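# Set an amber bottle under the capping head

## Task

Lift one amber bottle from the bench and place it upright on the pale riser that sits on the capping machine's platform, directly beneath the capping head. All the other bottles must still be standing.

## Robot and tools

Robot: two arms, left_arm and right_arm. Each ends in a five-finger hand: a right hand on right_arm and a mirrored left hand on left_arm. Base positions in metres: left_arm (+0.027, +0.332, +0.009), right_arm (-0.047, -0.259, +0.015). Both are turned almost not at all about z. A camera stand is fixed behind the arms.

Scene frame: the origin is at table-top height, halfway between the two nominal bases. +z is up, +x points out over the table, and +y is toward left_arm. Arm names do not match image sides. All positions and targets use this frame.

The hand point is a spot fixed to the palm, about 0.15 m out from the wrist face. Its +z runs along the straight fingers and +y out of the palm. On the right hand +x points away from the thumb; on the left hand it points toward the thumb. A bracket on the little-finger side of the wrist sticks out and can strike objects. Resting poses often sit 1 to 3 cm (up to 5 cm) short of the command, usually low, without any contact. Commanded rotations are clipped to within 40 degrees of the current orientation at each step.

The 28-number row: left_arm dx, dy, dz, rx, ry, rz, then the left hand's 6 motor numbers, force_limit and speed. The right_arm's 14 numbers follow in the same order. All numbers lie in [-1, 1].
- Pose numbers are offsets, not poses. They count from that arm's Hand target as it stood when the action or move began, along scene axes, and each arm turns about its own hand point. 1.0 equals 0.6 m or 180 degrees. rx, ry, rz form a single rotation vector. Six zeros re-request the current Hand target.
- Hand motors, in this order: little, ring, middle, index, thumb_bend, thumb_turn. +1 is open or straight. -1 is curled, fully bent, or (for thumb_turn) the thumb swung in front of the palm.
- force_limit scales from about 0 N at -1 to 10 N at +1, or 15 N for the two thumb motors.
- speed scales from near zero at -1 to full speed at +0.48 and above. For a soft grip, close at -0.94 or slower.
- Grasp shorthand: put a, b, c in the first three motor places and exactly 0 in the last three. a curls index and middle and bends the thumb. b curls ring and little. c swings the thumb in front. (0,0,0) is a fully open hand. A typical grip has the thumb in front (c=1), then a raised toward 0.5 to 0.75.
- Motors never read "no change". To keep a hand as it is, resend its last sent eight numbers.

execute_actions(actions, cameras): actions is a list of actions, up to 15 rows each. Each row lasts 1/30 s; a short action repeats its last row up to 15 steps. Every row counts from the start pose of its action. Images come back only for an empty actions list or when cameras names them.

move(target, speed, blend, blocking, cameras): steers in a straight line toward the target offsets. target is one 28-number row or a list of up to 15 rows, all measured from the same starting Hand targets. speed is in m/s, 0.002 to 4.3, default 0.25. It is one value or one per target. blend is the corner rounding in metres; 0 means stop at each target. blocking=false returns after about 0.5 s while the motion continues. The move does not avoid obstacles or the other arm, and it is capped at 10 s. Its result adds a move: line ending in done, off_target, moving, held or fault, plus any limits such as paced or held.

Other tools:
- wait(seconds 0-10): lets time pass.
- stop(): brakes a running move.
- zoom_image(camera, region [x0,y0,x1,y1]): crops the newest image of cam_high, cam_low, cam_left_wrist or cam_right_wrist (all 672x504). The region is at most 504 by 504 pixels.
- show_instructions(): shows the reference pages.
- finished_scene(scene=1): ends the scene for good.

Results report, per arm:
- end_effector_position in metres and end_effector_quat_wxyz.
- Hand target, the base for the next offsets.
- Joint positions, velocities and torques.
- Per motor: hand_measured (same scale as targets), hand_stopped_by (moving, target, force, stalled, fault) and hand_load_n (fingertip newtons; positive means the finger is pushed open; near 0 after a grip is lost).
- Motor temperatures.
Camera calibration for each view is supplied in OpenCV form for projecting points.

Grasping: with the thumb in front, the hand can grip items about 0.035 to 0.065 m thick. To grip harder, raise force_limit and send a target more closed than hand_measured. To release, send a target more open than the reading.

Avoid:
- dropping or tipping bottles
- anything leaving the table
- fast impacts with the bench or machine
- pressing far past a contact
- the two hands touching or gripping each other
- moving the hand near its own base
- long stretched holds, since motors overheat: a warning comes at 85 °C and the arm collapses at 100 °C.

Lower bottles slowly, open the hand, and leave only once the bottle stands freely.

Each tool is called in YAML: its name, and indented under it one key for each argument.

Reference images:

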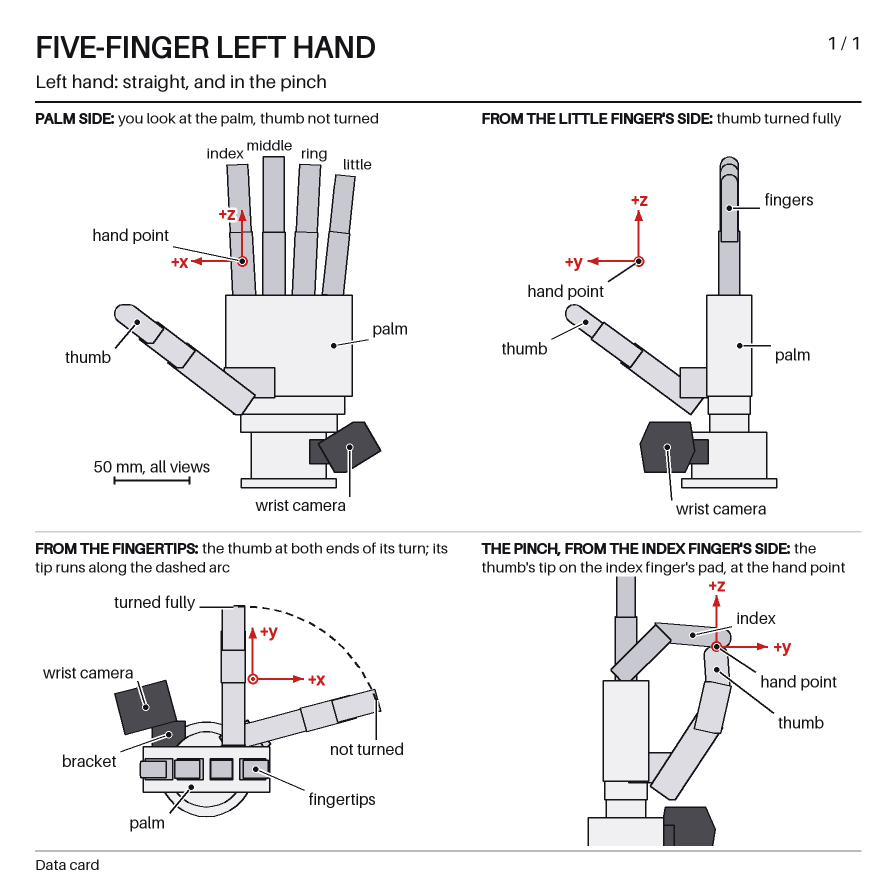

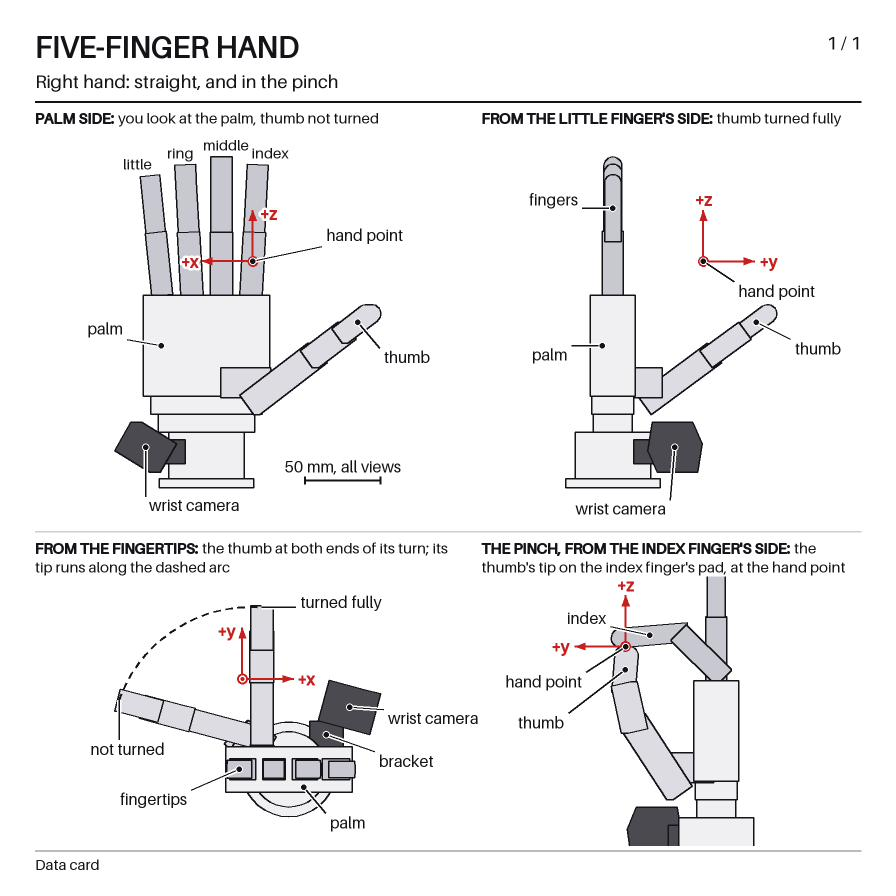

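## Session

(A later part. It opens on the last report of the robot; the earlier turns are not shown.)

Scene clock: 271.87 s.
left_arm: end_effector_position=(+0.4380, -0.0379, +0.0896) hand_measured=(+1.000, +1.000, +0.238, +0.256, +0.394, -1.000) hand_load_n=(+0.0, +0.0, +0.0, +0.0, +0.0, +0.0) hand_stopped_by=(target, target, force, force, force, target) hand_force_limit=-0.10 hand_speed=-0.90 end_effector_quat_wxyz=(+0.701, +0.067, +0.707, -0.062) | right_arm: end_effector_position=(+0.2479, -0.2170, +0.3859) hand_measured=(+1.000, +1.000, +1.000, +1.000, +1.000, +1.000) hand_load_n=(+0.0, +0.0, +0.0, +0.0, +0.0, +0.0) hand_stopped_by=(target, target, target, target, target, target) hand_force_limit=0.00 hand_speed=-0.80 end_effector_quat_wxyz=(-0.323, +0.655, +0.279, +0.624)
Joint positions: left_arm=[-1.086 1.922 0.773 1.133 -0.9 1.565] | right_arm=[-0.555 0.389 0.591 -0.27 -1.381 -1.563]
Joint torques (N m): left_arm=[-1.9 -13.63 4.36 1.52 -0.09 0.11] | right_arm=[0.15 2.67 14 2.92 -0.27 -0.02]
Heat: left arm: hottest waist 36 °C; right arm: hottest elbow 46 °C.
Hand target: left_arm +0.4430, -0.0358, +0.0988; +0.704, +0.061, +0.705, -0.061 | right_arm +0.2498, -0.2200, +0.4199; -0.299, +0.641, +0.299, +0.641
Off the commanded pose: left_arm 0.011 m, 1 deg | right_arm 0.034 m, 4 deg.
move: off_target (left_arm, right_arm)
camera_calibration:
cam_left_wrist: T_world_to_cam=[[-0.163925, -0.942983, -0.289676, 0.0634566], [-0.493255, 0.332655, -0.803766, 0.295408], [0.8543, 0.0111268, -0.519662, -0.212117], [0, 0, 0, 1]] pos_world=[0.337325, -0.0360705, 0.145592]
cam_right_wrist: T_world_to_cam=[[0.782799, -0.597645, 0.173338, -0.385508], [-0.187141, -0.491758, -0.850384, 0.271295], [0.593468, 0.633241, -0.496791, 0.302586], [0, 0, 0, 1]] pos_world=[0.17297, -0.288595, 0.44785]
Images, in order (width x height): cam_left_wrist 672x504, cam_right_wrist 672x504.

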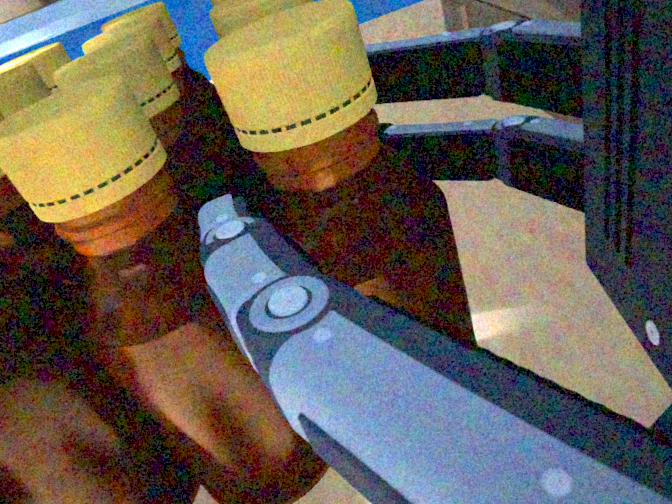

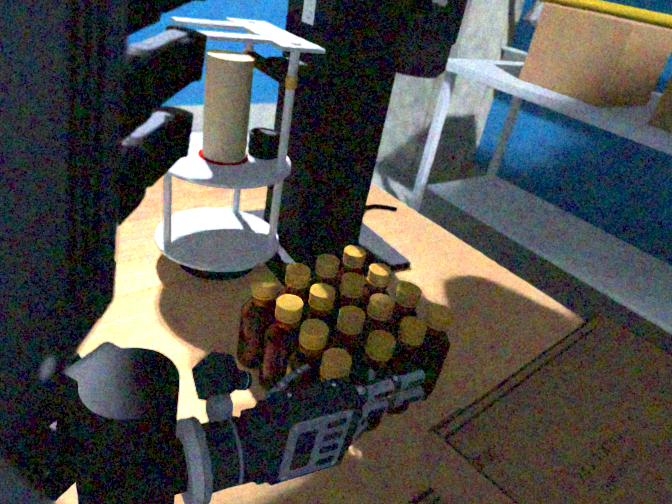

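execute_actions:
  actions:
    - [[0,0,0,0,0,0,1,1,1,1,0.46,-1,-0.1,-0.7,0,0,0,0,0,0,1,1,1,1,1,1,0,-0.8]]

move:
  target: [0,0,-0.0720,0,0,0,1,1,1,1,0.46,-1,-0.1,-0.7,0,0,0,0,0,0,1,1,1,1,1,1,0,-0.8]
  speed: 0.06
  cameras: ["cam_left_wrist","cam_right_wrist","cam_low"]

Scene clock: 287.27 s.
left_arm: end_effector_position=(+0.4380, -0.0379, +0.0896) hand_measured=(+1.000, +1.000, +1.000, +1.000, +0.460, -1.000) hand_load_n=(+0.0, +0.0, +0.0, +0.0, +0.0, +0.5) hand_stopped_by=(target, target, target, target, target, target) hand_force_limit=-0.10 hand_speed=-0.70 end_effector_quat_wxyz=(+0.701, +0.067, +0.707, -0.062) | right_arm: end_effector_position=(+0.2479, -0.2170, +0.3859) hand_measured=(+1.000, +1.000, +1.000, +1.000, +1.000, +1.000) hand_load_n=(+0.0, +0.0, +0.0, +0.0, +0.0, +0.0) hand_stopped_by=(target, target, target, target, target, target) hand_force_limit=0.00 hand_speed=-0.80 end_effector_quat_wxyz=(-0.323, +0.655, +0.279, +0.624)
Joint positions: left_arm=[-1.086 1.922 0.773 1.133 -0.9 1.565] | right_arm=[-0.555 0.389 0.591 -0.27 -1.381 -1.563]
Joint torques (N m): left_arm=[-1.85 -13.51 4.31 1.43 -0.09 0.12] | right_arm=[-0.38 2.55 13.79 3.15 -0.27 -0.04]
Heat: left arm: hottest waist 36 °C; right arm: hottest elbow 46 °C.
Hand target: left_arm +0.4430, -0.0358, +0.0988; +0.704, +0.061, +0.705, -0.061 | right_arm +0.2498, -0.2200, +0.4199; -0.299, +0.641, +0.299, +0.641
Off the commanded pose: left_arm 0.011 m, 1 deg | right_arm 0.034 m, 4 deg.
Step readings (end_effector_position of left_arm | right_arm):
0: (+0.4380, -0.0379, +0.0896) | (+0.2479, -0.2170, +0.3859)
1: (+0.4380, -0.0379, +0.0896) | (+0.2479, -0.2170, +0.3859)
2: (+0.4380, -0.0379, +0.0896) | (+0.2479, -0.2170, +0.3859)
4: (+0.4380, -0.0379, +0.0896) | (+0.2479, -0.2170, +0.3859)
8: (+0.4380, -0.0379, +0.0896) | (+0.2479, -0.2170, +0.3859)
15: (+0.4380, -0.0379, +0.0896) | (+0.2479, -0.2170, +0.3859)

Scene clock: 288.43 s.
left_arm: end_effector_position=(+0.4370, -0.0363, +0.0606) hand_measured=(+1.000, +1.000, +1.000, +1.000, +0.460, -1.000) hand_load_n=(+0.0, +0.0, +0.0, +0.0, -1.5, -1.5) hand_stopped_by=(target, target, target, target, target, target) hand_force_limit=-0.10 hand_speed=-0.70 end_effector_quat_wxyz=(+0.702, +0.071, +0.706, -0.061) | right_arm: end_effector_position=(+0.2479, -0.2170, +0.3859) hand_measured=(+1.000, +1.000, +1.000, +1.000, +1.000, +1.000) hand_load_n=(+0.0, +0.0, +0.0, +0.0, +0.0, +0.0) hand_stopped_by=(target, target, target, target, target, target) hand_force_limit=0.00 hand_speed=-0.80 end_effector_quat_wxyz=(-0.323, +0.655, +0.279, +0.624)
Joint positions: left_arm=[-1.086 2.009 0.773 1.226 -0.895 1.578] | right_arm=[-0.555 0.389 0.591 -0.27 -1.381 -1.563]
Joint torques (N m): left_arm=[-2.02 -11.16 4.56 2.33 -0.28 0.02] | right_arm=[0.56 2.55 13.75 3.14 -0.27 -0.02]
Heat: left arm: hottest waist 36 °C; right arm: hottest elbow 46 °C.
Hand target: left_arm +0.4430, -0.0358, +0.0555; +0.704, +0.061, +0.705, -0.061 | right_arm +0.2498, -0.2200, +0.4199; -0.299, +0.641, +0.299, +0.641
Off the commanded pose: left_arm 0.008 m, 1 deg | right_arm 0.034 m, 4 deg.
move: off_target (right_arm)
camera_calibration:
cam_left_wrist: T_world_to_cam=[[-0.167259, -0.939881, -0.297739, 0.0585029], [-0.48772, 0.341331, -0.803506, 0.268988], [0.856827, 0.0108198, -0.51549, -0.227651], [0, 0, 0, 1]] pos_world=[0.336034, -0.0343653, 0.116201]
cam_right_wrist: T_world_to_cam=[[0.782799, -0.597645, 0.173338, -0.385508], [-0.187141, -0.491758, -0.850384, 0.271295], [0.593468, 0.633241, -0.496791, 0.302586], [0, 0, 0, 1]] pos_world=[0.17297, -0.288595, 0.44785]
Images, in order (width x height): cam_low 672x504, cam_left_wrist 672x504, cam_right_wrist 672x504.

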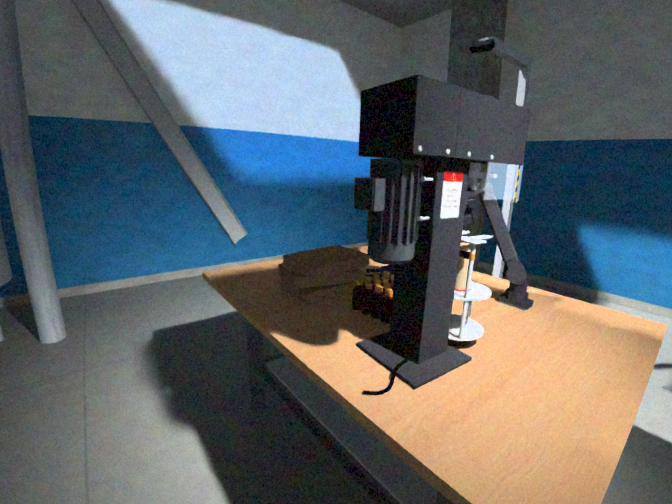

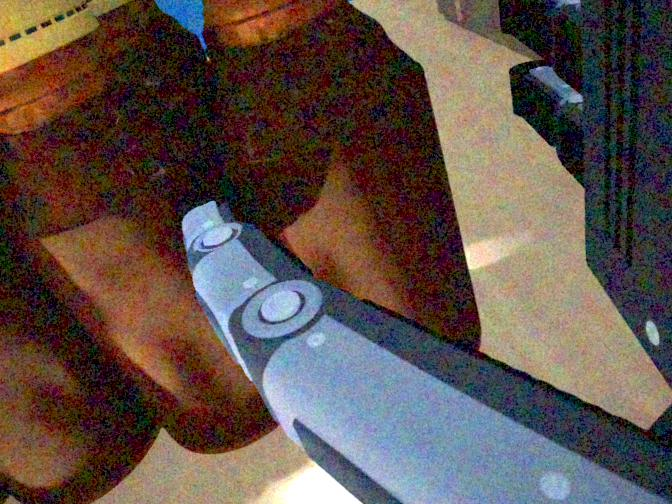

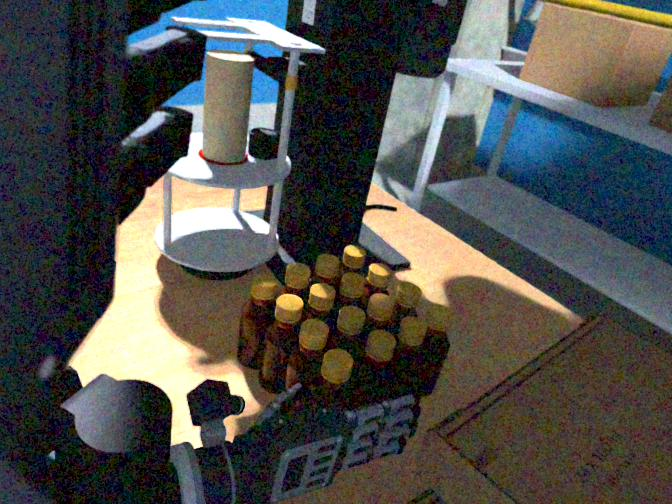

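execute_actions:
  actions:
    - [[0,0,0,0,0,0,1,1,1,-0.2,0.40,-1,-0.3,-0.9,0,0,0,0,0,0,1,1,1,1,1,1,0,-0.8]]

wait:
  seconds: 0.2
  cameras: ["cam_left_wrist"]

Scene clock: 293.60 s.
left_arm: end_effector_position=(+0.4368, -0.0351, +0.0608) hand_measured=(+1.000, +1.000, +1.000, +0.248, +0.402, -1.000) hand_load_n=(+0.0, +0.0, +0.0, +3.5, +4.5, -1.5) hand_stopped_by=(target, target, target, force, target, target) hand_force_limit=-0.30 hand_speed=-0.90 end_effector_quat_wxyz=(+0.703, +0.069, +0.706, -0.059) | right_arm: end_effector_position=(+0.2479, -0.2170, +0.3859) hand_measured=(+1.000, +1.000, +1.000, +1.000, +1.000, +1.000) hand_load_n=(+0.0, +0.0, +0.0, +0.0, +0.0, +0.0) hand_stopped_by=(target, target, target, target, target, target) hand_force_limit=0.00 hand_speed=-0.80 end_effector_quat_wxyz=(-0.323, +0.655, +0.279, +0.624)
Joint positions: left_arm=[-1.086 2.009 0.773 1.227 -0.901 1.578] | right_arm=[-0.555 0.389 0.591 -0.27 -1.381 -1.563]
Joint torques (N m): left_arm=[-1.67 -10.58 4.46 2.35 -0.04 0] | right_arm=[0.09 2.78 13.96 3.07 -0.27 -0.07]
Heat: left arm: hottest waist 36 °C; right arm: hottest elbow 46 °C.
Hand target: left_arm +0.4430, -0.0359, +0.0555; +0.704, +0.061, +0.705, -0.061 | right_arm +0.2498, -0.2200, +0.4199; -0.299, +0.641, +0.299, +0.641
Off the commanded pose: left_arm 0.008 m, 1 deg | right_arm 0.034 m, 4 deg.
Step readings (end_effector_position of left_arm | right_arm):
0: (+0.4370, -0.0363, +0.0606) | (+0.2479, -0.2170, +0.3859)
1: (+0.4370, -0.0363, +0.0606) | (+0.2479, -0.2170, +0.3859)
2: (+0.4370, -0.0363, +0.0606) | (+0.2479, -0.2170, +0.3859)
4: (+0.4370, -0.0363, +0.0606) | (+0.2479, -0.2170, +0.3859)
8: (+0.4369, -0.0359, +0.0606) | (+0.2479, -0.2170, +0.3859)
15: (+0.4368, -0.0351, +0.0607) | (+0.2479, -0.2170, +0.3859)

Scene clock: 293.80 s.
left_arm: end_effector_position=(+0.4368, -0.0351, +0.0608) hand_measured=(+1.000, +1.000, +1.000, +0.248, +0.402, -1.000) hand_load_n=(-0.5, +0.0, +0.5, +3.5, +4.5, -1.5) hand_stopped_by=(target, target, target, force, target, target) hand_force_limit=-0.30 hand_speed=-0.90 end_effector_quat_wxyz=(+0.703, +0.069, +0.706, -0.059) | right_arm: end_effector_position=(+0.2479, -0.2170, +0.3859) hand_measured=(+1.000, +1.000, +1.000, +1.000, +1.000, +1.000) hand_load_n=(+0.0, +0.0, +0.0, +0.0, +0.0, +0.0) hand_stopped_by=(target, target, target, target, target, target) hand_force_limit=0.00 hand_speed=-0.80 end_effector_quat_wxyz=(-0.323, +0.655, +0.279, +0.624)
Joint positions: left_arm=[-1.086 2.009 0.773 1.227 -0.901 1.578] | right_arm=[-0.555 0.389 0.591 -0.27 -1.381 -1.563]
Joint torques (N m): left_arm=[-1.44 -11.05 4.55 2.37 -0.05 0.02] | right_arm=[-0.21 2.32 14.06 2.89 -0.29 -0.04]
Heat: left arm: hottest waist 36 °C; right arm: hottest elbow 46 °C.
Hand target: left_arm +0.4430, -0.0359, +0.0555; +0.704, +0.061, +0.705, -0.061 | right_arm +0.2498, -0.2200, +0.4199; -0.299, +0.641, +0.299, +0.641
Off the commanded pose: left_arm 0.008 m, 1 deg | right_arm 0.034 m, 4 deg.
wait: 0.20 s; at rest by 0.17 s
camera_calibration:
cam_left_wrist: T_world_to_cam=[[-0.161355, -0.941113, -0.297105, 0.0569445], [-0.489485, 0.337728, -0.803955, 0.269207], [0.856953, 0.0157059, -0.515154, -0.227403], [0, 0, 0, 1]] pos_world=[0.335834, -0.033756, 0.116201]
Images, in order (width x height): cam_left_wrist 672x504.

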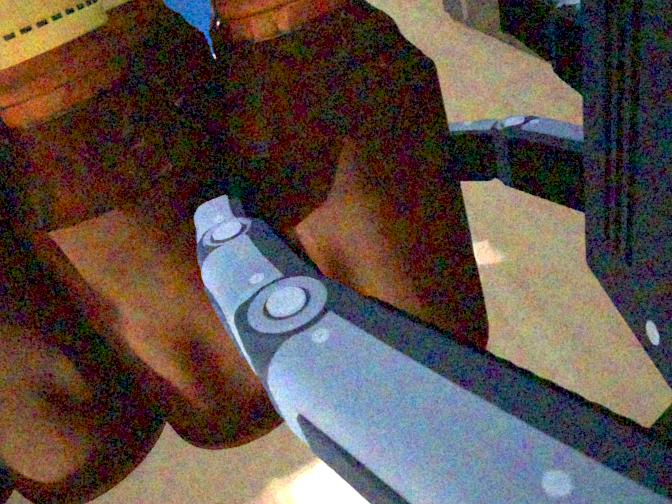

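execute_actions:
  actions:
    - [[0,0,0,0,0,0,1,1,-0.2,-0.21,0.0,-1,0.0,-0.9,0,0,0,0,0,0,1,1,1,1,1,1,0,-0.8]]

wait:
  seconds: 0.5

Scene clock: 298.60 s.
left_arm: end_effector_position=(+0.4369, -0.0358, +0.0608) hand_measured=(+1.000, +1.000, +0.210, +0.240, +0.400, -1.000) hand_load_n=(+0.0, +0.0, +9.0, +2.0, +11.0, -1.0) hand_stopped_by=(target, target, force, force, force, target) hand_force_limit=0.00 hand_speed=-0.90 end_effector_quat_wxyz=(+0.703, +0.070, +0.706, -0.060) | right_arm: end_effector_position=(+0.2479, -0.2170, +0.3859) hand_measured=(+1.000, +1.000, +1.000, +1.000, +1.000, +1.000) hand_load_n=(+0.0, +0.0, +0.0, +0.0, +0.0, +0.0) hand_stopped_by=(target, target, target, target, target, target) hand_force_limit=0.00 hand_speed=-0.80 end_effector_quat_wxyz=(-0.323, +0.655, +0.279, +0.624)
Joint positions: left_arm=[-1.086 2.009 0.773 1.227 -0.898 1.578] | right_arm=[-0.555 0.389 0.591 -0.27 -1.381 -1.563]
Joint torques (N m): left_arm=[-1.32 -10.99 4.56 2.18 -0.15 0] | right_arm=[0.09 2.67 13.93 3.12 -0.32 -0.04]
Heat: left arm: hottest waist 36 °C; right arm: hottest elbow 46 °C.
Hand target: left_arm +0.4430, -0.0359, +0.0555; +0.704, +0.061, +0.705, -0.061 | right_arm +0.2498, -0.2200, +0.4199; -0.299, +0.641, +0.299, +0.641
Off the commanded pose: left_arm 0.008 m, 1 deg | right_arm 0.034 m, 4 deg.
Step readings (end_effector_position of left_arm | right_arm):
0: (+0.4368, -0.0351, +0.0608) | (+0.2479, -0.2170, +0.3859)
1: (+0.4368, -0.0351, +0.0608) | (+0.2479, -0.2170, +0.3859)
2: (+0.4368, -0.0351, +0.0608) | (+0.2479, -0.2170, +0.3859)
4: (+0.4368, -0.0352, +0.0608) | (+0.2479, -0.2170, +0.3859)
8: (+0.4368, -0.0352, +0.0608) | (+0.2479, -0.2170, +0.3859)
15: (+0.4368, -0.0352, +0.0608) | (+0.2479, -0.2170, +0.3859)

Scene clock: 299.10 s.
left_arm: end_effector_position=(+0.4369, -0.0358, +0.0608) hand_measured=(+1.000, +1.000, +0.210, +0.240, +0.400, -1.000) hand_load_n=(+0.0, +0.0, +9.0, +2.0, +11.0, -1.0) hand_stopped_by=(target, target, force, force, force, target) hand_force_limit=0.00 hand_speed=-0.90 end_effector_quat_wxyz=(+0.703, +0.070, +0.706, -0.060) | right_arm: end_effector_position=(+0.2479, -0.2170, +0.3859) hand_measured=(+1.000, +1.000, +1.000, +1.000, +1.000, +1.000) hand_load_n=(+0.0, +0.0, +0.0, +0.0, +0.0, +0.0) hand_stopped_by=(target, target, target, target, target, target) hand_force_limit=0.00 hand_speed=-0.80 end_effector_quat_wxyz=(-0.323, +0.655, +0.279, +0.624)
Joint positions: left_arm=[-1.086 2.009 0.773 1.227 -0.898 1.578] | right_arm=[-0.555 0.389 0.591 -0.27 -1.381 -1.563]
Joint torques (N m): left_arm=[-1.96 -11.46 4.48 2.39 -0.17 -0.02] | right_arm=[0.21 3.19 13.94 3.02 -0.22 -0.09]
Heat: left arm: hottest waist 36 °C; right arm: hottest elbow 46 °C.
Hand target: left_arm +0.4430, -0.0359, +0.0555; +0.704, +0.061, +0.705, -0.061 | right_arm +0.2498, -0.2200, +0.4199; -0.299, +0.641, +0.299, +0.641
Off the commanded pose: left_arm 0.008 m, 1 deg | right_arm 0.034 m, 4 deg.
wait: 0.50 s; at rest by 0.17 s

move:
  target: [-0.005,0,0.042,0,0,0,1,1,-0.2,-0.21,0.0,-1,0.0,-0.9,0,0,0,0,0,0,1,1,1,1,1,1,0,-0.8]
  speed: 0.05
  cameras: ["cam_left_wrist","cam_right_wrist"]

Scene clock: 301.47 s.
left_arm: end_effector_position=(+0.4367, -0.0354, +0.0622) hand_measured=(+1.000, +1.000, +0.210, +0.240, +0.400, -1.000) hand_load_n=(+0.0, +0.0, +7.5, +2.5, +11.0, +1.5) hand_stopped_by=(target, target, force, force, force, target) hand_force_limit=0.00 hand_speed=-0.90 end_effector_quat_wxyz=(+0.697, +0.074, +0.711, -0.055) | right_arm: end_effector_position=(+0.2479, -0.2170, +0.3859) hand_measured=(+1.000, +1.000, +1.000, +1.000, +1.000, +1.000) hand_load_n=(+0.0, +0.0, +0.0, +0.0, +0.0, +0.0) hand_stopped_by=(target, target, target, target, target, target) hand_force_limit=0.00 hand_speed=-0.80 end_effector_quat_wxyz=(-0.323, +0.655, +0.279, +0.624)
Joint positions: left_arm=[-1.086 1.992 0.773 1.183 -0.9 1.568] | right_arm=[-0.555 0.389 0.591 -0.27 -1.381 -1.563]
Joint torques (N m): left_arm=[-1.79 -15.56 3.79 1.5 -0.33 0.09] | right_arm=[0.56 2.37 13.94 3.02 -0.2 -0.04]
Heat: left arm: hottest waist 36 °C; right arm: hottest elbow 46 °C.
Hand target: left_arm +0.4400, -0.0359, +0.0809; +0.704, +0.061, +0.705, -0.061 | right_arm +0.2498, -0.2200, +0.4199; -0.299, +0.641, +0.299, +0.641
Off the commanded pose: left_arm 0.019 m, 2 deg | right_arm 0.034 m, 4 deg.
move: off_target (left_arm, right_arm)
camera_calibration:
cam_left_wrist: T_world_to_cam=[[-0.166349, -0.936731, -0.307999, 0.0601194], [-0.50085, 0.349325, -0.79191, 0.274971], [0.849398, 0.0225278, -0.527272, -0.222261], [0, 0, 0, 1]] pos_world=[0.336508, -0.0347315, 0.119077]
cam_right_wrist: T_world_to_cam=[[0.782799, -0.597645, 0.173338, -0.385508], [-0.187141, -0.491758, -0.850384, 0.271295], [0.593468, 0.633241, -0.496791, 0.302586], [0, 0, 0, 1]] pos_world=[0.17297, -0.288595, 0.44785]
Images, in order (width x height): cam_left_wrist 672x504, cam_right_wrist 672x504.

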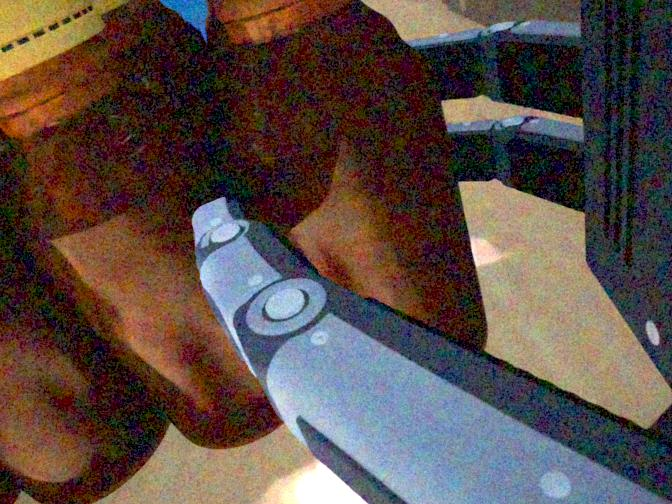

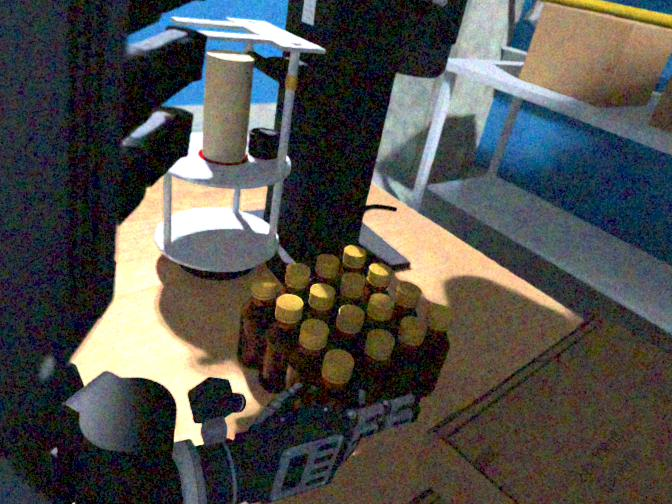

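move:
  target: [0,0,0.04,0,0,0,1,1,-0.2,-0.21,0.0,-1,0.0,-0.9,0,0,0,0,0,0,1,1,1,1,1,1,0,-0.8]
  speed: 0.04
  cameras: ["cam_left_wrist","cam_right_wrist"]

Scene clock: 304.60 s.
left_arm: end_effector_position=(+0.4363, -0.0348, +0.0852) hand_measured=(+1.000, +1.000, +0.210, +0.240, +0.400, -1.000) hand_load_n=(+0.0, +0.0, +7.5, +2.5, +11.0, +1.5) hand_stopped_by=(target, target, force, force, force, target) hand_force_limit=0.00 hand_speed=-0.90 end_effector_quat_wxyz=(+0.696, +0.074, +0.712, -0.054) | right_arm: end_effector_position=(+0.2479, -0.2170, +0.3859) hand_measured=(+1.000, +1.000, +1.000, +1.000, +1.000, +1.000) hand_load_n=(+0.0, +0.0, +0.0, +0.0, +0.0, +0.0) hand_stopped_by=(target, target, target, target, target, target) hand_force_limit=0.00 hand_speed=-0.80 end_effector_quat_wxyz=(-0.323, +0.655, +0.279, +0.624)
Joint positions: left_arm=[-1.086 1.92 0.766 1.113 -0.901 1.564] | right_arm=[-0.555 0.389 0.591 -0.27 -1.381 -1.563]
Joint torques (N m): left_arm=[-2.37 -15.03 4.42 1.76 -0.34 0.17] | right_arm=[-0.15 2.9 13.71 3.21 -0.27 -0.05]
Heat: left arm: hottest waist 36 °C; right arm: hottest elbow 46 °C.
Hand target: left_arm +0.4400, -0.0358, +0.1047; +0.704, +0.061, +0.705, -0.061 | right_arm +0.2498, -0.2200, +0.4199; -0.299, +0.641, +0.299, +0.641
Off the commanded pose: left_arm 0.020 m, 2 deg | right_arm 0.034 m, 4 deg.
move: off_target (left_arm, right_arm)
camera_calibration:
cam_left_wrist: T_world_to_cam=[[-0.1669, -0.936597, -0.308109, 0.0679525], [-0.50339, 0.349639, -0.790159, 0.293806], [0.847787, 0.0232211, -0.529828, -0.20897], [0, 0, 0, 1]] pos_world=[0.336402, -0.0342296, 0.142372]
cam_right_wrist: T_world_to_cam=[[0.782799, -0.597645, 0.173338, -0.385508], [-0.187141, -0.491758, -0.850384, 0.271295], [0.593468, 0.633241, -0.496791, 0.302586], [0, 0, 0, 1]] pos_world=[0.17297, -0.288595, 0.44785]
Images, in order (width x height): cam_left_wrist 672x504, cam_right_wrist 672x504.

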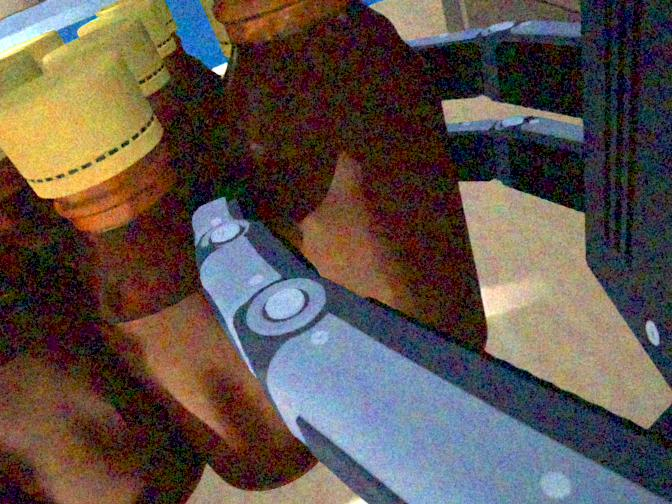

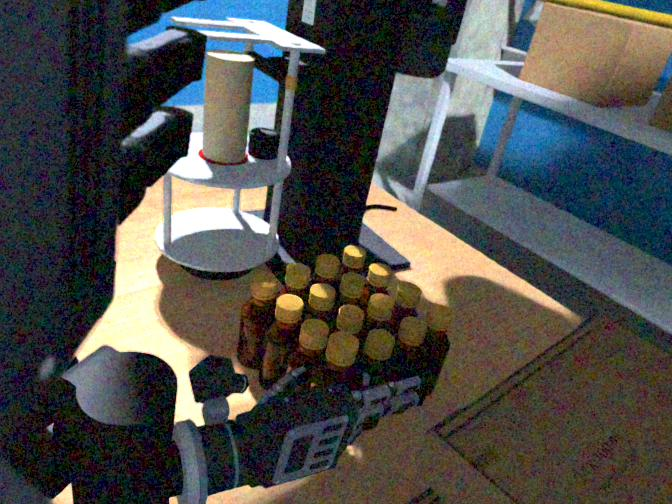

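move:
  target: [0,0,0.19,0,0,0,1,1,-0.2,-0.21,0.0,-1,0.0,-0.9,0,0,0,0,0,0,1,1,1,1,1,1,0,-0.8]
  speed: 0.07
  cameras: ["cam_left_wrist","cam_right_wrist"]

Scene clock: 308.73 s.
left_arm: end_effector_position=(+0.4307, -0.0241, +0.1821) hand_measured=(+1.000, +1.000, +0.210, +0.240, +0.400, -1.000) hand_load_n=(+0.0, +0.0, +7.5, +2.5, +11.0, +1.5) hand_stopped_by=(target, target, force, force, force, target) hand_force_limit=0.00 hand_speed=-0.90 end_effector_quat_wxyz=(+0.688, +0.086, +0.720, -0.042) | right_arm: end_effector_position=(+0.2479, -0.2170, +0.3859) hand_measured=(+1.000, +1.000, +1.000, +1.000, +1.000, +1.000) hand_load_n=(+0.0, +0.0, +0.0, +0.0, +0.0, +0.0) hand_stopped_by=(target, target, target, target, target, target) hand_force_limit=0.00 hand_speed=-0.80 end_effector_quat_wxyz=(-0.323, +0.655, +0.279, +0.624)
Joint positions: left_arm=[-1.086 1.622 0.766 0.773 -0.901 1.564] | right_arm=[-0.555 0.389 0.591 -0.27 -1.381 -1.563]
Joint torques (N m): left_arm=[-1.85 -13.1 9.51 1.66 -0.34 0.15] | right_arm=[0.79 2.96 14 2.97 -0.25 -0.04]
Heat: left arm: hottest waist 36 °C; right arm: hottest elbow 47 °C.
Hand target: left_arm +0.4400, -0.0359, +0.2188; +0.704, +0.061, +0.705, -0.061 | right_arm +0.2498, -0.2200, +0.4199; -0.299, +0.641, +0.299, +0.641
Off the commanded pose: left_arm 0.039 m, 4 deg | right_arm 0.034 m, 4 deg.
move: off_target (left_arm, right_arm)
camera_calibration:
cam_left_wrist: T_world_to_cam=[[-0.172804, -0.924781, -0.338998, 0.115339], [-0.518721, 0.378025, -0.766828, 0.366953], [0.837298, 0.0433345, -0.545027, -0.145216], [0, 0, 0, 1]] pos_world=[0.331866, -0.0257611, 0.241343]
cam_right_wrist: T_world_to_cam=[[0.782799, -0.597645, 0.173338, -0.385508], [-0.187141, -0.491758, -0.850384, 0.271295], [0.593468, 0.633241, -0.496791, 0.302586], [0, 0, 0, 1]] pos_world=[0.17297, -0.288595, 0.44785]
Images, in order (width x height): cam_left_wrist 672x504, cam_right_wrist 672x504.

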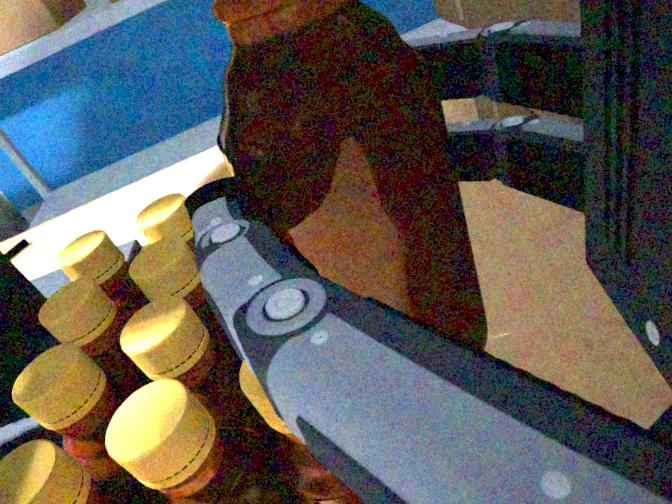

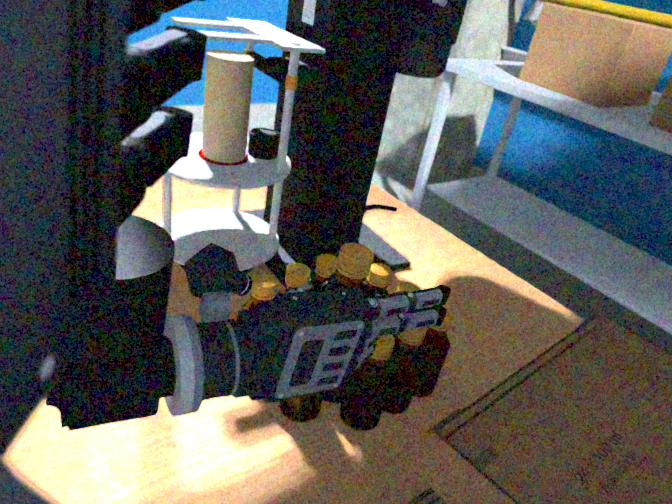

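zoom_image:
  camera: "cam_right_wrist"
  region: [130, 0, 350, 165]

Scaled by 2.291 from the camera's 672x504 image, which has a finer 960x720 frame.

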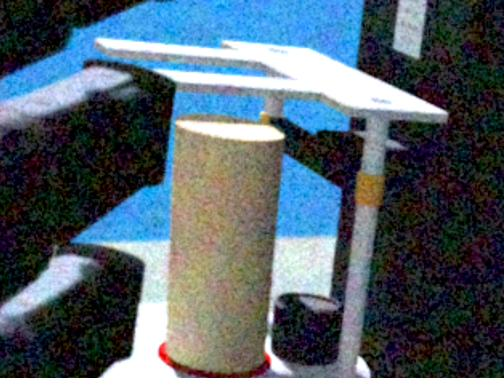

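move:
  target:
    - [-0.09,0,-0.01,0,0,0,1,1,-0.2,-0.21,0.0,-1,0.0,-0.9,0,0,0,0,0,0,1,1,1,1,1,1,0,-0.8]
    - [-0.09,0,-0.19,0,0,0,1,1,-0.2,-0.21,0.0,-1,0.0,-0.9,0,0,0,0,0,0,1,1,1,1,1,1,0,-0.8]
  speed: [0.1,0.07]
  cameras: ["cam_left_wrist","cam_right_wrist"]

Scene clock: 358.20 s.
left_arm: end_effector_position=(+0.3869, -0.0313, +0.0983) hand_measured=(+1.000, +1.000, +0.210, +0.240, +0.400, -1.000) hand_load_n=(+0.0, +0.0, +7.5, +2.5, +11.0, +1.5) hand_stopped_by=(target, target, force, force, force, target) hand_force_limit=0.00 hand_speed=-0.90 end_effector_quat_wxyz=(+0.698, +0.068, +0.711, -0.053) | right_arm: end_effector_position=(+0.2479, -0.2170, +0.3859) hand_measured=(+1.000, +1.000, +1.000, +1.000, +1.000, +1.000) hand_load_n=(+0.0, +0.0, +0.0, +0.0, +0.0, +0.0) hand_stopped_by=(target, target, target, target, target, target) hand_force_limit=0.00 hand_speed=-0.80 end_effector_quat_wxyz=(-0.323, +0.655, +0.279, +0.624)
Joint positions: left_arm=[-1.188 1.854 0.7 1.118 -1.013 1.56] | right_arm=[-0.555 0.389 0.591 -0.27 -1.381 -1.563]
Joint torques (N m): left_arm=[-2.78 -11.75 4.36 2.63 -0.34 0.15] | right_arm=[-0.26 2.49 13.89 3.22 -0.27 -0.08]
Heat: left arm: hottest waist 35 °C; right arm: hottest elbow 47 °C.
Hand target: left_arm +0.3860, -0.0359, +0.1049; +0.704, +0.061, +0.705, -0.061 | right_arm +0.2498, -0.2200, +0.4199; -0.299, +0.641, +0.299, +0.641
Off the commanded pose: left_arm 0.008 m, 2 deg | right_arm 0.034 m, 4 deg.
move: off_target (right_arm)
camera_calibration:
cam_left_wrist: T_world_to_cam=[[-0.155238, -0.940272, -0.302968, 0.0619011], [-0.50296, 0.339189, -0.794973, 0.278017], [0.850254, 0.0289709, -0.525574, -0.161328], [0, 0, 0, 1]] pos_world=[0.286611, -0.0314229, 0.15498]
cam_right_wrist: T_world_to_cam=[[0.782799, -0.597645, 0.173338, -0.385508], [-0.187141, -0.491758, -0.850384, 0.271295], [0.593468, 0.633241, -0.496791, 0.302586], [0, 0, 0, 1]] pos_world=[0.17297, -0.288595, 0.44785]
Images, in order (width x height): cam_left_wrist 672x504, cam_right_wrist 672x504.

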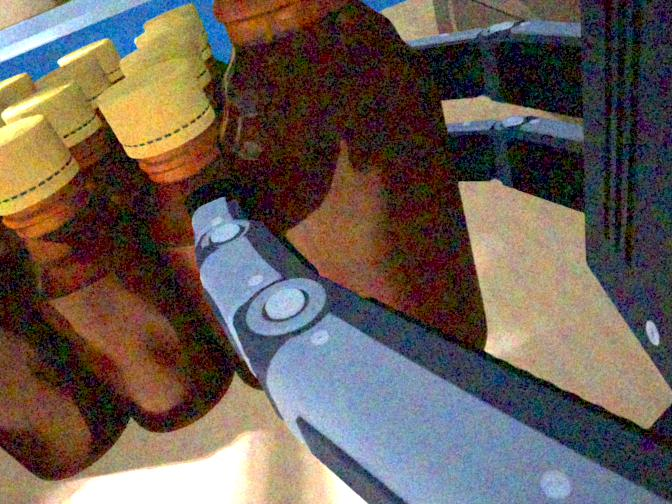

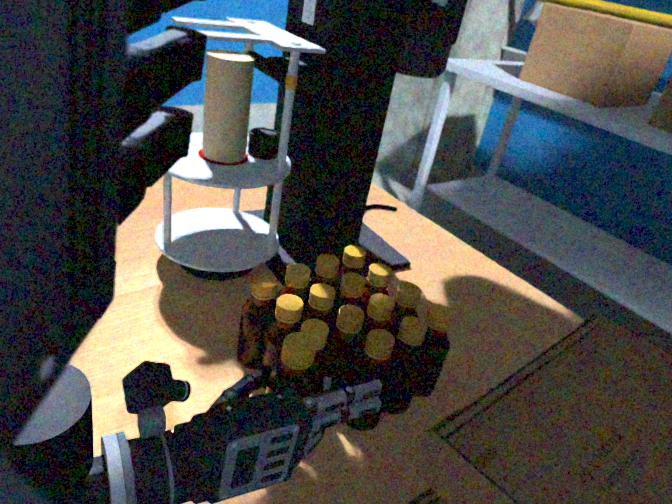

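move:
  target: [0,0,-0.056,0,0,0,1,1,-0.2,-0.21,0.0,-1,0.0,-0.9,0,0,0,0,0,0,1,1,1,1,1,1,0,-0.8]
  speed: 0.04
  cameras: ["cam_left_wrist","cam_right_wrist"]

Scene clock: 360.83 s.
left_arm: end_effector_position=(+0.3860, -0.0292, +0.0651) hand_measured=(+1.000, +1.000, +0.210, +0.240, +0.400, -1.000) hand_load_n=(+0.0, +0.0, +7.5, +2.5, +11.0, +1.5) hand_stopped_by=(target, target, force, force, force, target) hand_force_limit=0.00 hand_speed=-0.90 end_effector_quat_wxyz=(+0.698, +0.068, +0.711, -0.052) | right_arm: end_effector_position=(+0.2479, -0.2170, +0.3859) hand_measured=(+1.000, +1.000, +1.000, +1.000, +1.000, +1.000) hand_load_n=(+0.0, +0.0, +0.0, +0.0, +0.0, +0.0) hand_stopped_by=(target, target, target, target, target, target) hand_force_limit=0.00 hand_speed=-0.80 end_effector_quat_wxyz=(-0.323, +0.655, +0.279, +0.624)
Joint positions: left_arm=[-1.188 1.955 0.7 1.217 -1.013 1.56] | right_arm=[-0.555 0.389 0.591 -0.27 -1.381 -1.563]
Joint torques (N m): left_arm=[-2.61 -11.75 4.14 2.69 -0.33 0.18] | right_arm=[0.56 2.9 14.02 3.1 -0.24 -0.02]
Heat: left arm: hottest waist 35 °C; right arm: hottest elbow 47 °C.
Hand target: left_arm +0.3860, -0.0359, +0.0713; +0.704, +0.061, +0.705, -0.061 | right_arm +0.2498, -0.2200, +0.4199; -0.299, +0.641, +0.299, +0.641
Off the commanded pose: left_arm 0.009 m, 2 deg | right_arm 0.034 m, 4 deg.
move: off_target (right_arm)
camera_calibration:
cam_left_wrist: T_world_to_cam=[[-0.155523, -0.939652, -0.304739, 0.0538839], [-0.503677, 0.34081, -0.793825, 0.250846], [0.849778, 0.0300323, -0.526285, -0.177792], [0, 0, 0, 1]] pos_world=[0.285809, -0.0295192, 0.121979]
cam_right_wrist: T_world_to_cam=[[0.782799, -0.597645, 0.173338, -0.385508], [-0.187141, -0.491758, -0.850384, 0.271295], [0.593468, 0.633241, -0.496791, 0.302586], [0, 0, 0, 1]] pos_world=[0.17297, -0.288595, 0.44785]
Images, in order (width x height): cam_left_wrist 672x504, cam_right_wrist 672x504.

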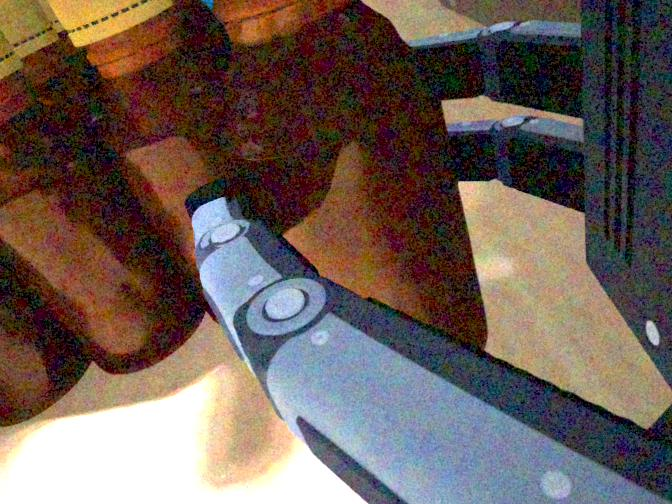

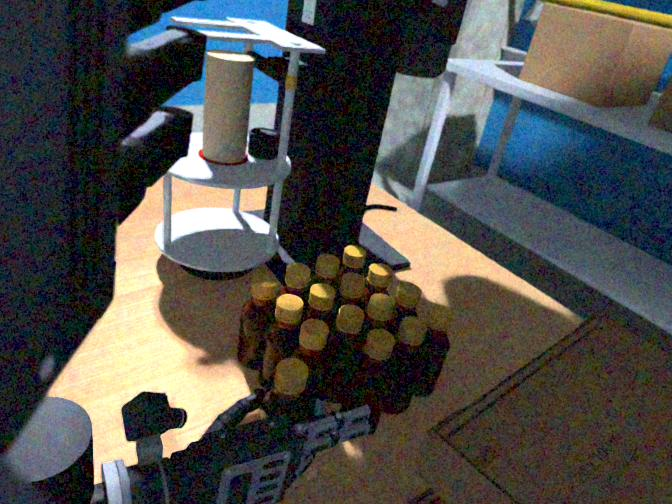

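move:
  target: [0,0,-0.014,0,0,0,1,1,-0.2,-0.21,0.0,-1,0.0,-0.9,0,0,0,0,0,0,1,1,1,1,1,1,0,-0.8]
  speed: 0.02

Scene clock: 362.60 s.
left_arm: end_effector_position=(+0.3858, -0.0285, +0.0598) hand_measured=(+1.000, +1.000, +0.210, +0.240, +0.400, -1.000) hand_load_n=(+0.0, +0.0, +7.5, +2.5, +11.0, +1.0) hand_stopped_by=(target, target, force, force, force, target) hand_force_limit=0.00 hand_speed=-0.90 end_effector_quat_wxyz=(+0.699, +0.066, +0.710, -0.054) | right_arm: end_effector_position=(+0.2479, -0.2170, +0.3859) hand_measured=(+1.000, +1.000, +1.000, +1.000, +1.000, +1.000) hand_load_n=(+0.0, +0.0, +0.0, +0.0, +0.0, +0.0) hand_stopped_by=(target, target, target, target, target, target) hand_force_limit=0.00 hand_speed=-0.80 end_effector_quat_wxyz=(-0.323, +0.655, +0.279, +0.624)
Joint positions: left_arm=[-1.188 1.975 0.7 1.243 -1.014 1.56] | right_arm=[-0.555 0.389 0.591 -0.27 -1.381 -1.563]
Joint torques (N m): left_arm=[-3.08 -11.22 4.26 2.69 -0.26 0.16] | right_arm=[0.21 3.6 13.61 3.06 -0.3 0.01]
Heat: left arm: hottest waist 35 °C; right arm: hottest elbow 47 °C.
Hand target: left_arm +0.3860, -0.0359, +0.0628; +0.704, +0.061, +0.705, -0.061 | right_arm +0.2498, -0.2200, +0.4199; -0.299, +0.641, +0.299, +0.641
Off the commanded pose: left_arm 0.008 m, 1 deg | right_arm 0.034 m, 4 deg.
move: off_target (right_arm)

move:
  target: [0,0,-0.009,0,0,0,1,1,-0.2,-0.21,0.0,-1,0.0,-0.9,0,0,0,0,0,0,1,1,1,1,1,1,0,-0.8]
  speed: 0.02
  cameras: ["cam_right_wrist"]

Scene clock: 364.60 s.
left_arm: end_effector_position=(+0.3858, -0.0284, +0.0592) hand_measured=(+1.000, +1.000, +0.210, +0.240, +0.400, -1.000) hand_load_n=(+0.0, +0.0, +8.0, +1.5, +11.0, -1.5) hand_stopped_by=(target, target, force, force, force, target) hand_force_limit=0.00 hand_speed=-0.90 end_effector_quat_wxyz=(+0.701, +0.063, +0.708, -0.057) | right_arm: end_effector_position=(+0.2479, -0.2170, +0.3859) hand_measured=(+1.000, +1.000, +1.000, +1.000, +1.000, +1.000) hand_load_n=(+0.0, +0.0, +0.5, +0.0, +0.0, +0.0) hand_stopped_by=(target, target, target, target, target, target) hand_force_limit=0.00 hand_speed=-0.80 end_effector_quat_wxyz=(-0.323, +0.655, +0.279, +0.624)
Joint positions: left_arm=[-1.188 1.982 0.7 1.262 -1.015 1.562] | right_arm=[-0.555 0.389 0.591 -0.27 -1.381 -1.563]
Joint torques (N m): left_arm=[-2.78 -10.46 4.29 2.45 -0.2 0.14] | right_arm=[-0.21 3.02 13.83 3.1 -0.26 -0.03]
Heat: left arm: hottest waist 35 °C; right arm: hottest elbow 47 °C.
Hand target: left_arm +0.3860, -0.0359, +0.0575; +0.704, +0.061, +0.705, -0.061 | right_arm +0.2498, -0.2200, +0.4199; -0.299, +0.641, +0.299, +0.641
Off the commanded pose: left_arm 0.008 m, 1 deg | right_arm 0.034 m, 4 deg.
move: off_target (right_arm)
camera_calibration:
cam_right_wrist: T_world_to_cam=[[0.782799, -0.597645, 0.173338, -0.385508], [-0.187141, -0.491758, -0.850384, 0.271295], [0.593468, 0.633241, -0.496791, 0.302586], [0, 0, 0, 1]] pos_world=[0.17297, -0.288595, 0.44785]
Images, in order (width x height): cam_right_wrist 672x504.

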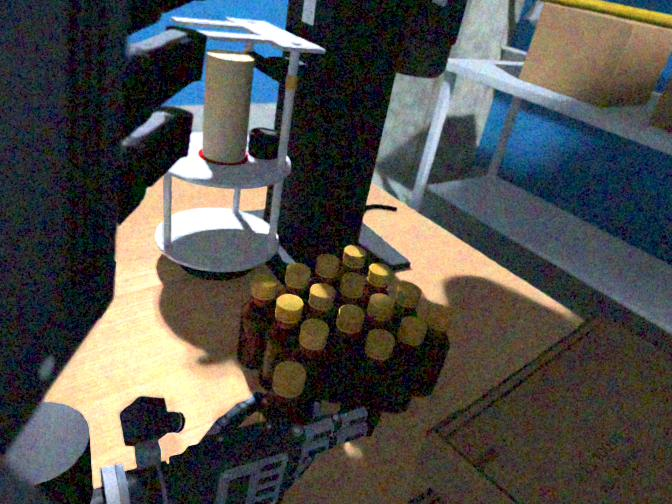

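execute_actions:
  actions:
    - [[0,0,0.005,0,0,0,1,1,1,1,0.8,-1,0.0,-0.75,0,0,0,0,0,0,1,1,1,1,1,1,0,-0.8]]

wait:
  seconds: 0.3
  cameras: ["cam_left_wrist","cam_right_wrist"]

Scene clock: 367.40 s.
left_arm: end_effector_position=(+0.3858, -0.0282, +0.0592) hand_measured=(+1.000, +1.000, +1.000, +1.000, +0.800, -1.000) hand_load_n=(+0.0, +0.0, +0.0, +0.0, +0.0, +0.5) hand_stopped_by=(target, target, target, target, target, target) hand_force_limit=0.00 hand_speed=-0.75 end_effector_quat_wxyz=(+0.701, +0.063, +0.708, -0.056) | right_arm: end_effector_position=(+0.2479, -0.2170, +0.3859) hand_measured=(+1.000, +1.000, +1.000, +1.000, +1.000, +1.000) hand_load_n=(+0.0, +0.0, +0.0, +0.0, +0.0, +0.0) hand_stopped_by=(target, target, target, target, target, target) hand_force_limit=0.00 hand_speed=-0.80 end_effector_quat_wxyz=(-0.323, +0.655, +0.279, +0.624)
Joint positions: left_arm=[-1.188 1.982 0.7 1.262 -1.016 1.563] | right_arm=[-0.555 0.389 0.591 -0.27 -1.381 -1.563]
Joint torques (N m): left_arm=[-2.73 -10.81 4.25 2.13 -0.2 0.12] | right_arm=[-0.32 2.73 13.97 2.99 -0.27 -0.07]
Heat: left arm: hottest waist 35 °C; right arm: hottest elbow 47 °C.
Hand target: left_arm +0.3860, -0.0359, +0.0605; +0.704, +0.061, +0.705, -0.061 | right_arm +0.2498, -0.2200, +0.4199; -0.299, +0.641, +0.299, +0.641
Off the commanded pose: left_arm 0.008 m, 1 deg | right_arm 0.034 m, 4 deg.
Step readings (end_effector_position of left_arm | right_arm):
0: (+0.3858, -0.0284, +0.0592) | (+0.2479, -0.2170, +0.3859)
1: (+0.3858, -0.0284, +0.0592) | (+0.2479, -0.2170, +0.3859)
2: (+0.3858, -0.0284, +0.0592) | (+0.2479, -0.2170, +0.3859)
4: (+0.3858, -0.0281, +0.0592) | (+0.2479, -0.2170, +0.3859)
8: (+0.3858, -0.0282, +0.0592) | (+0.2479, -0.2170, +0.3859)
15: (+0.3858, -0.0282, +0.0592) | (+0.2479, -0.2170, +0.3859)

Scene clock: 367.70 s.
left_arm: end_effector_position=(+0.3858, -0.0282, +0.0592) hand_measured=(+1.000, +1.000, +1.000, +1.000, +0.800, -1.000) hand_load_n=(+0.0, +0.0, +0.0, +0.0, +0.0, +0.5) hand_stopped_by=(target, target, target, target, target, target) hand_force_limit=0.00 hand_speed=-0.75 end_effector_quat_wxyz=(+0.701, +0.063, +0.708, -0.056) | right_arm: end_effector_position=(+0.2479, -0.2170, +0.3859) hand_measured=(+1.000, +1.000, +1.000, +1.000, +1.000, +1.000) hand_load_n=(+0.5, +0.0, +0.0, +0.0, +0.0, +0.0) hand_stopped_by=(target, target, target, target, target, target) hand_force_limit=0.00 hand_speed=-0.80 end_effector_quat_wxyz=(-0.323, +0.655, +0.279, +0.624)
Joint positions: left_arm=[-1.188 1.982 0.7 1.262 -1.016 1.563] | right_arm=[-0.555 0.389 0.591 -0.27 -1.381 -1.563]
Joint torques (N m): left_arm=[-2.73 -11.16 4.19 2.22 -0.19 0.15] | right_arm=[-0.56 2.96 13.79 2.99 -0.3 -0.04]
Heat: left arm: hottest waist 35 °C; right arm: hottest elbow 47 °C.
Hand target: left_arm +0.3860, -0.0359, +0.0605; +0.704, +0.061, +0.705, -0.061 | right_arm +0.2498, -0.2200, +0.4199; -0.299, +0.641, +0.299, +0.641
Off the commanded pose: left_arm 0.008 m, 1 deg | right_arm 0.034 m, 4 deg.
wait: 0.30 s; at rest by 0.17 s
camera_calibration:
cam_left_wrist: T_world_to_cam=[[-0.150747, -0.944517, -0.291827, 0.0502058], [-0.498413, 0.327551, -0.80268, 0.243723], [0.853733, 0.0244486, -0.520137, -0.182821], [0, 0, 0, 1]] pos_world=[0.285123, -0.0279418, 0.115191]
cam_right_wrist: T_world_to_cam=[[0.782799, -0.597645, 0.173338, -0.385508], [-0.187141, -0.491758, -0.850384, 0.271295], [0.593468, 0.633241, -0.496791, 0.302586], [0, 0, 0, 1]] pos_world=[0.17297, -0.288595, 0.44785]
Images, in order (width x height): cam_left_wrist 672x504, cam_right_wrist 672x504.

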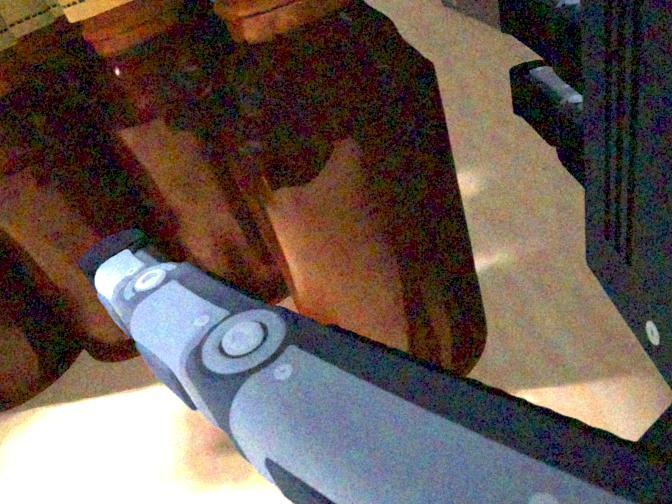

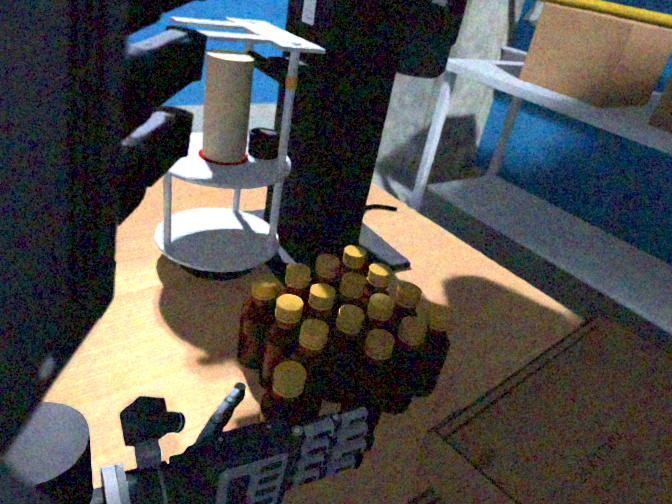

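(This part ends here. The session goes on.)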